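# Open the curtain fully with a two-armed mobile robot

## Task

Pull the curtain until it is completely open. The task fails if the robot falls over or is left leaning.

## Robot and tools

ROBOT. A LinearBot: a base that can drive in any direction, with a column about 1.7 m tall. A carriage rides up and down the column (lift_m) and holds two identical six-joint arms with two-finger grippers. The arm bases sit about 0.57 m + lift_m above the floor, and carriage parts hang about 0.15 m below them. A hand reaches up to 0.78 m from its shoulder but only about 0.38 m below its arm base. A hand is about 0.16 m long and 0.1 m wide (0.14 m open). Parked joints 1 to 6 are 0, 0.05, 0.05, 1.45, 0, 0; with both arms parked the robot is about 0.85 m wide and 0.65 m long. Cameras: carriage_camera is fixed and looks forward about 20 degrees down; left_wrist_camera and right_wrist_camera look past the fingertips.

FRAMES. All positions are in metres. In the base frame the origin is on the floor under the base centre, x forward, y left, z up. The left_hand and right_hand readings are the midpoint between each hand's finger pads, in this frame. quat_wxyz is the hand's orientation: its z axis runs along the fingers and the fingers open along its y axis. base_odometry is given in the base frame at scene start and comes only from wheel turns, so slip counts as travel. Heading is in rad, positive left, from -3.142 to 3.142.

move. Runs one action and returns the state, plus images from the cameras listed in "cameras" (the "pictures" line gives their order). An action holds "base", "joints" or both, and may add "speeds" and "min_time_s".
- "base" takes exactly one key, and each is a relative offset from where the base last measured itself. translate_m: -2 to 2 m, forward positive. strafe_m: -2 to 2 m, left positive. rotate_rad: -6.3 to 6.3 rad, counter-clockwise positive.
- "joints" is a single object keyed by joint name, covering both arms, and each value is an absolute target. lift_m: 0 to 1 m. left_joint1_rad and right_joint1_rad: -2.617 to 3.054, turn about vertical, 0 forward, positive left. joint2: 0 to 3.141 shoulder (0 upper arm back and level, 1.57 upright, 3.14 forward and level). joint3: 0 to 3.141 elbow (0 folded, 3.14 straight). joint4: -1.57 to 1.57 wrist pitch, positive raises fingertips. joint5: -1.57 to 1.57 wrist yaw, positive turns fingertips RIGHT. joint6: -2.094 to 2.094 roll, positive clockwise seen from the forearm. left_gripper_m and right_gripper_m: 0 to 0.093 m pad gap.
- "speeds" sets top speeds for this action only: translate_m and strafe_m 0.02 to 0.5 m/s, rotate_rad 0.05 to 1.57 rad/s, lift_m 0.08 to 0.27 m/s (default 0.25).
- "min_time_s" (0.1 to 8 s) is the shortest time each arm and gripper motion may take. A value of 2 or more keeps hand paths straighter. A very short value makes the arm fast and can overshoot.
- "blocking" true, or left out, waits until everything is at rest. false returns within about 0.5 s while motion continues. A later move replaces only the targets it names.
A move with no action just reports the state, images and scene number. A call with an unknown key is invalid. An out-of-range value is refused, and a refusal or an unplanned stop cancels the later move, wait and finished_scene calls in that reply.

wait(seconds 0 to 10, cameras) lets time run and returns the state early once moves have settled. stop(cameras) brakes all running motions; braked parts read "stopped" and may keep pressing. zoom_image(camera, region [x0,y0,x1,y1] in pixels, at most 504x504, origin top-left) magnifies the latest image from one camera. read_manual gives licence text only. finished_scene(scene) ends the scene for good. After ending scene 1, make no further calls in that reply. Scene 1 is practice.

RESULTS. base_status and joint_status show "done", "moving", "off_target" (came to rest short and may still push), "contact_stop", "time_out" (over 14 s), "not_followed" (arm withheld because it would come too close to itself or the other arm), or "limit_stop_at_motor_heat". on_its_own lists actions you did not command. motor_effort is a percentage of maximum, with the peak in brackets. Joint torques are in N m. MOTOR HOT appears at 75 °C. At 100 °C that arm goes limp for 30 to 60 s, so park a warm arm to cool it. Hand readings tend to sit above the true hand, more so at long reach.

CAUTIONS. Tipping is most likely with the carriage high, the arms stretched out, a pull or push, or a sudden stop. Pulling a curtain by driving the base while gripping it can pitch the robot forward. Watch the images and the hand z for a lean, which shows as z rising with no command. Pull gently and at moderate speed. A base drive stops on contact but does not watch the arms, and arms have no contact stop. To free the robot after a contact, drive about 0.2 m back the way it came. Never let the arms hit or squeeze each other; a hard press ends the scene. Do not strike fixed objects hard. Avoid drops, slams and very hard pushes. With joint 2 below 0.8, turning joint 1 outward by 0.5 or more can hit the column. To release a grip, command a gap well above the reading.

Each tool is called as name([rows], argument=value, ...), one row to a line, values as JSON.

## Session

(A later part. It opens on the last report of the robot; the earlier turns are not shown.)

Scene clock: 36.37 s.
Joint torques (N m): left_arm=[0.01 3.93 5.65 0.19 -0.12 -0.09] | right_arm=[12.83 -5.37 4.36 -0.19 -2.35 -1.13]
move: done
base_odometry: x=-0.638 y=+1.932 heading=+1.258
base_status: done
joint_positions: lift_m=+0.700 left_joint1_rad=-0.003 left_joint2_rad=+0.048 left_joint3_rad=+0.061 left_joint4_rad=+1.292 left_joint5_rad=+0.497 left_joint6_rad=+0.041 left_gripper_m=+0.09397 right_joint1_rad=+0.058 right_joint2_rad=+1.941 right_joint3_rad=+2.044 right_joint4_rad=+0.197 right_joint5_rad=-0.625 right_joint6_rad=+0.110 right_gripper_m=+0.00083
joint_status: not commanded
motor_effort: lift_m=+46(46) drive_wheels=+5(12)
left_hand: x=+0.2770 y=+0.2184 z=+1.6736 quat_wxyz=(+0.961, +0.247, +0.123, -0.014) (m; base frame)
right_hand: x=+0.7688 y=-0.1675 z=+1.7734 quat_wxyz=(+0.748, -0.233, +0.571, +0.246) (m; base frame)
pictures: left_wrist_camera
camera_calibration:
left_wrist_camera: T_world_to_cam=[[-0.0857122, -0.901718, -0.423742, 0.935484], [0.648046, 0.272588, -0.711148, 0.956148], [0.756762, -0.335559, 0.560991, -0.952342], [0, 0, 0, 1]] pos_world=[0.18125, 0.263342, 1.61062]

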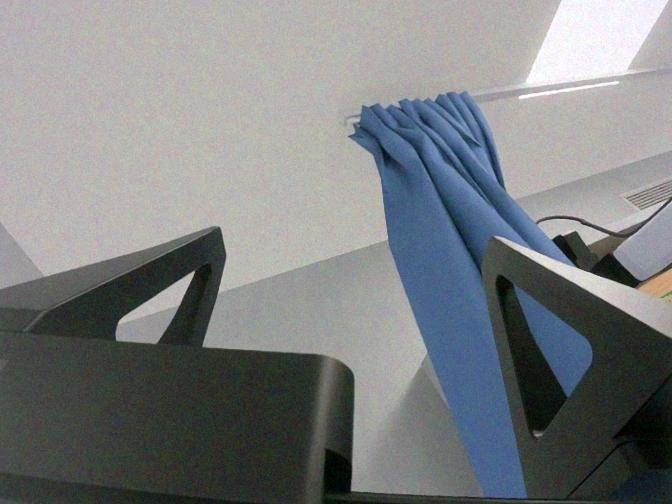

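move(base={"strafe_m": -0.3}, joints={"lift_m": 0.55}, speeds={"strafe_m": 0.18, "lift_m": 0.1}, cameras=["all"])

move(joints={"right_gripper_m": 0.093}, min_time_s=1.0, cameras=["right_wrist_camera", "carriage_camera"])

Scene clock: 39.33 s.
Joint torques (N m): left_arm=[-0.01 3.92 5.64 0.18 -0.14 -0.09] | right_arm=[3.71 -1.02 0.4 -0.94 -1.09 -0.45]
move: done
base_odometry: x=-0.353 y=+1.839 heading=+1.257
base_status: done
joint_positions: lift_m=+0.550 left_joint1_rad=-0.003 left_joint2_rad=+0.048 left_joint3_rad=+0.061 left_joint4_rad=+1.293 left_joint5_rad=+0.499 left_joint6_rad=+0.041 left_gripper_m=+0.09397 right_joint1_rad=+0.161 right_joint2_rad=+1.896 right_joint3_rad=+2.078 right_joint4_rad=+0.259 right_joint5_rad=-0.750 right_joint6_rad=+0.043 right_gripper_m=+0.00085
joint_status: all done
on_its_own: right_joint1_rad moved +0.103 toward your old target +0.200; right_joint5_rad moved -0.124 toward your old target -0.880
motor_effort: lift_m=+38(41) drive_wheels=-3(10)
left_hand: x=+0.2768 y=+0.2182 z=+1.5241 quat_wxyz=(+0.961, +0.247, +0.122, -0.014) (m; base frame)
right_hand: x=+0.7079 y=-0.1016 z=+1.6689 quat_wxyz=(+0.762, -0.338, +0.479, +0.275) (m; base frame)
pictures: carriage_camera, left_wrist_camera, right_wrist_camera
camera_calibration:
carriage_camera: T_world_to_cam=[[0.047901, -0.997879, 0.0440825, -0.0708495], [-0.323336, -0.0572477, -0.944551, 1.49565], [0.945071, 0.0309915, -0.325392, 0.363217], [0, 0, 0, 1]] pos_world=[0.143724, 0.00366656, 1.53403]
left_wrist_camera: T_world_to_cam=[[-0.0850934, -0.90129, -0.424778, 0.873355], [0.648864, 0.273403, -0.710089, 0.848153], [0.756131, -0.336047, 0.56155, -0.868984], [0, 0, 0, 1]] pos_world=[0.181047, 0.263239, 1.46122]
right_wrist_camera: T_world_to_cam=[[0.738881, -0.625183, 0.251398, -1.00732], [0.00627006, -0.36669, -0.930322, 1.51872], [0.673807, 0.688973, -0.26702, 0.16782], [0, 0, 0, 1]] pos_world=[0.621689, -0.188486, 1.71095]

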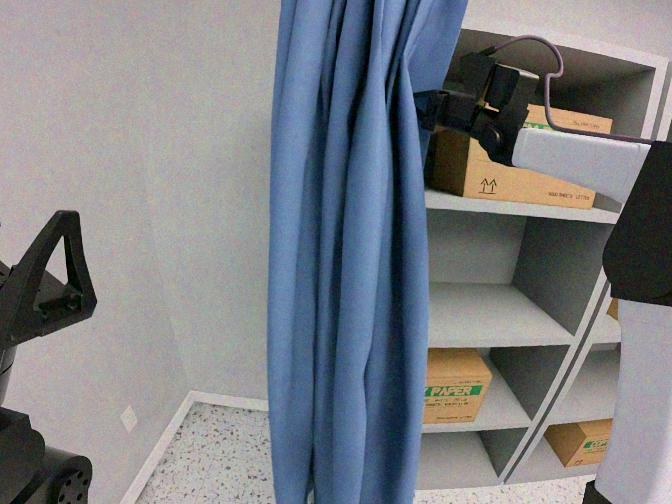

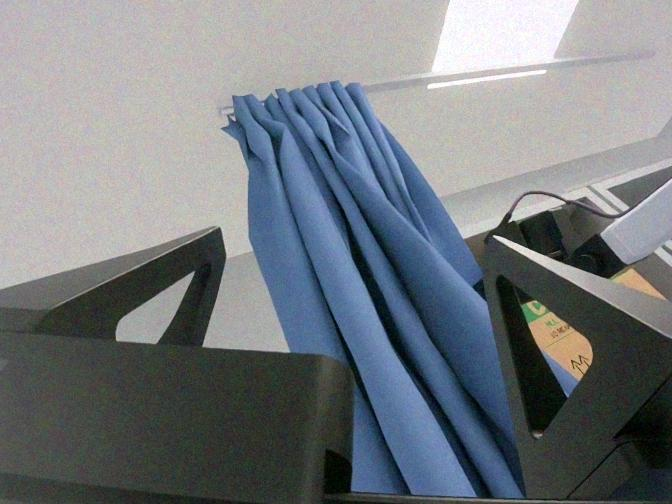

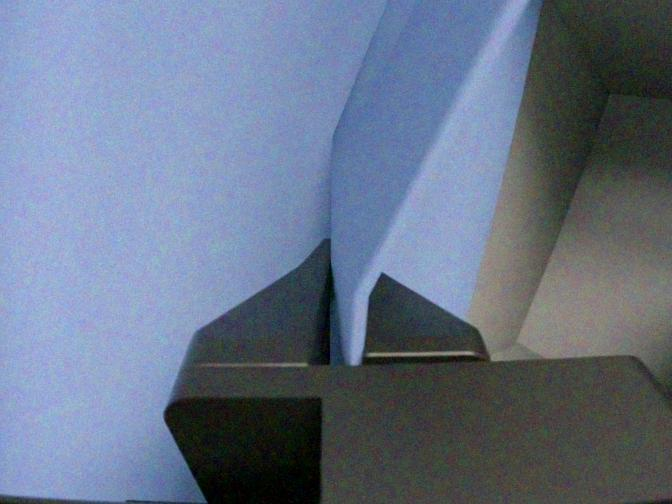

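Scene clock: 40.63 s.
Joint torques (N m): left_arm=[-0.05 3.89 5.61 0.17 -0.14 -0.08] | right_arm=[1.55 -10.45 8.92 1.48 -0.27 -0.23]
move: done
base_odometry: x=-0.353 y=+1.839 heading=+1.257
base_status: not commanded
joint_positions: lift_m=+0.550 left_joint1_rad=-0.003 left_joint2_rad=+0.048 left_joint3_rad=+0.061 left_joint4_rad=+1.294 left_joint5_rad=+0.499 left_joint6_rad=+0.041 left_gripper_m=+0.09397 right_joint1_rad=+0.184 right_joint2_rad=+1.997 right_joint3_rad=+2.002 right_joint4_rad=+0.023 right_joint5_rad=-0.849 right_joint6_rad=+0.018 right_gripper_m=+0.09294
joint_status: all done
on_its_own: right_joint1_rad moved +0.023 to your old target +0.200; right_joint5_rad moved -0.099 toward your old target -0.880
motor_effort: lift_m=+38(38) drive_wheels=-1(4)
left_hand: x=+0.2765 y=+0.2182 z=+1.5242 quat_wxyz=(+0.961, +0.247, +0.122, -0.014) (m; base frame)
right_hand: x=+0.7464 y=-0.0701 z=+1.5366 quat_wxyz=(+0.621, -0.347, +0.608, +0.352) (m; base frame)
pictures: carriage_camera, right_wrist_camera
camera_calibration:
carriage_camera: T_world_to_cam=[[0.047901, -0.997879, 0.0440825, -0.0708451], [-0.323336, -0.0572477, -0.944551, 1.49555], [0.945071, 0.0309915, -0.325392, 0.363185], [0, 0, 0, 1]] pos_world=[0.143724, 0.00366656, 1.53393]
right_wrist_camera: T_world_to_cam=[[0.855509, -0.517758, 0.00548474, -0.684448], [-0.284635, -0.479107, -0.830325, 1.46242], [0.432535, 0.708789, -0.557253, 0.712367], [0, 0, 0, 1]] pos_world=[0.693685, -0.158639, 1.61501]

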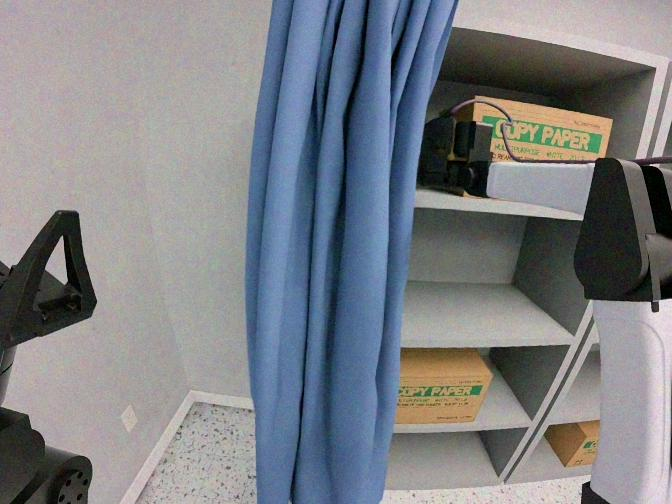

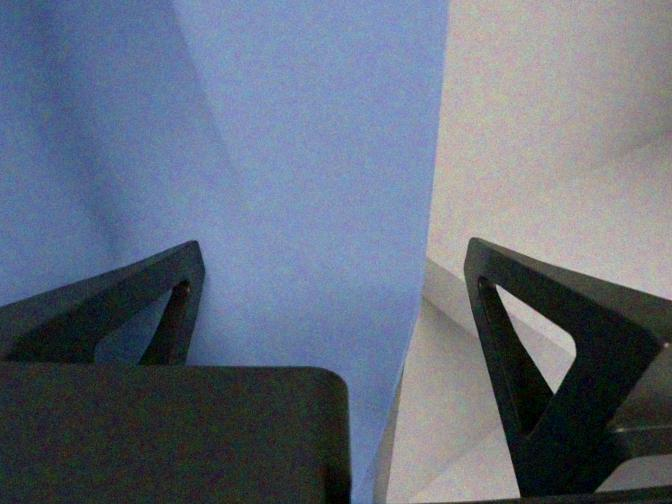

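move(base={"strafe_m": -0.5}, speeds={"strafe_m": 0.25}, cameras=["all"])

Scene clock: 44.07 s.
Joint torques (N m): left_arm=[-0.02 3.96 5.68 0.16 -0.13 -0.09] | right_arm=[0.57 -10.39 8.79 1.6 -0.1 -0.23]
move: done
base_odometry: x=+0.123 y=+1.684 heading=+1.256
base_status: done
joint_positions: lift_m=+0.550 left_joint1_rad=-0.003 left_joint2_rad=+0.048 left_joint3_rad=+0.061 left_joint4_rad=+1.295 left_joint5_rad=+0.499 left_joint6_rad=+0.041 left_gripper_m=+0.09397 right_joint1_rad=+0.197 right_joint2_rad=+1.997 right_joint3_rad=+2.002 right_joint4_rad=+0.011 right_joint5_rad=-0.868 right_joint6_rad=+0.014 right_gripper_m=+0.09296
joint_status: not commanded
motor_effort: lift_m=+38(38) drive_wheels=-1(13)
left_hand: x=+0.2765 y=+0.2182 z=+1.5242 quat_wxyz=(+0.961, +0.247, +0.122, -0.014) (m; base frame)
right_hand: x=+0.7407 y=-0.0620 z=+1.5343 quat_wxyz=(+0.612, -0.356, +0.606, +0.361) (m; base frame)
pictures: carriage_camera, left_wrist_camera, right_wrist_camera
camera_calibration:
carriage_camera: T_world_to_cam=[[0.047901, -0.997879, 0.0440825, -0.0708451], [-0.323336, -0.0572477, -0.944551, 1.49555], [0.945071, 0.0309915, -0.325392, 0.363185], [0, 0, 0, 1]] pos_world=[0.143724, 0.00366656, 1.53393]
left_wrist_camera: T_world_to_cam=[[-0.0844567, -0.90128, -0.424924, 0.87335], [0.649887, 0.273437, -0.70914, 0.846565], [0.755324, -0.336044, 0.562637, -0.870161], [0, 0, 0, 1]] pos_world=[0.180843, 0.263239, 1.46103]
right_wrist_camera: T_world_to_cam=[[0.871121, -0.491067, 0.00107765, -0.678613], [-0.276164, -0.491709, -0.825806, 1.44881], [0.406056, 0.719079, -0.563954, 0.738281], [0, 0, 0, 1]] pos_world=[0.69148, -0.151734, 1.61352]

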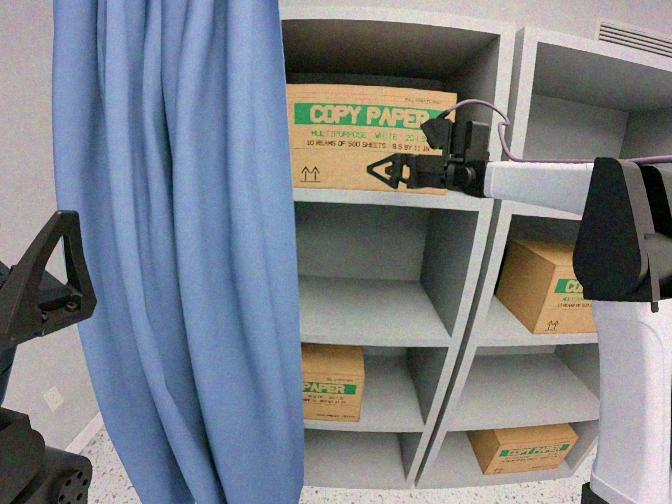

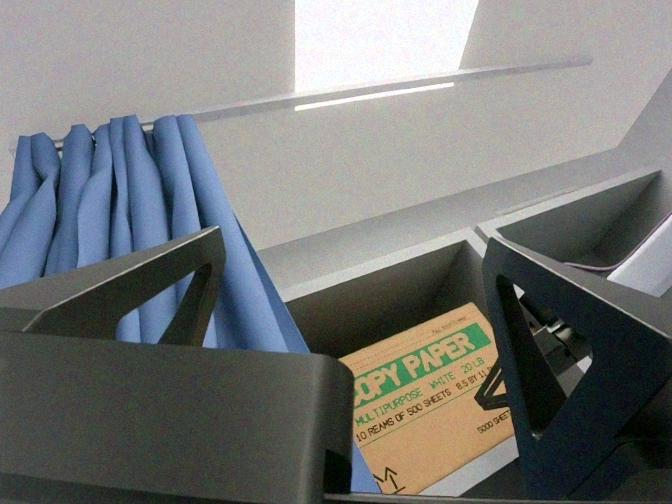

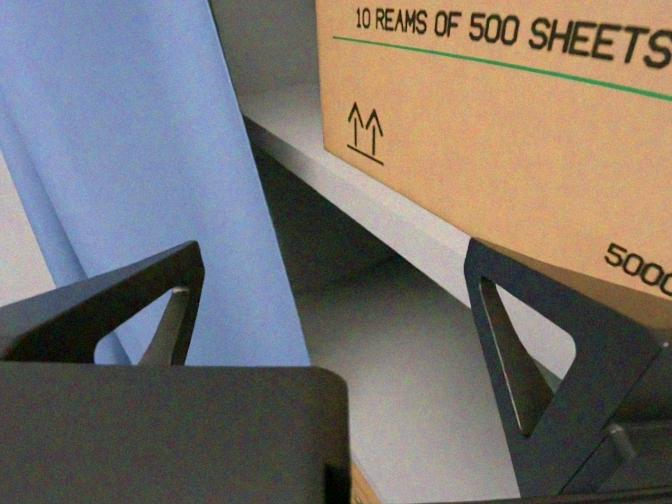

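finished_scene(scene=3)

The scene is finished: the task was done.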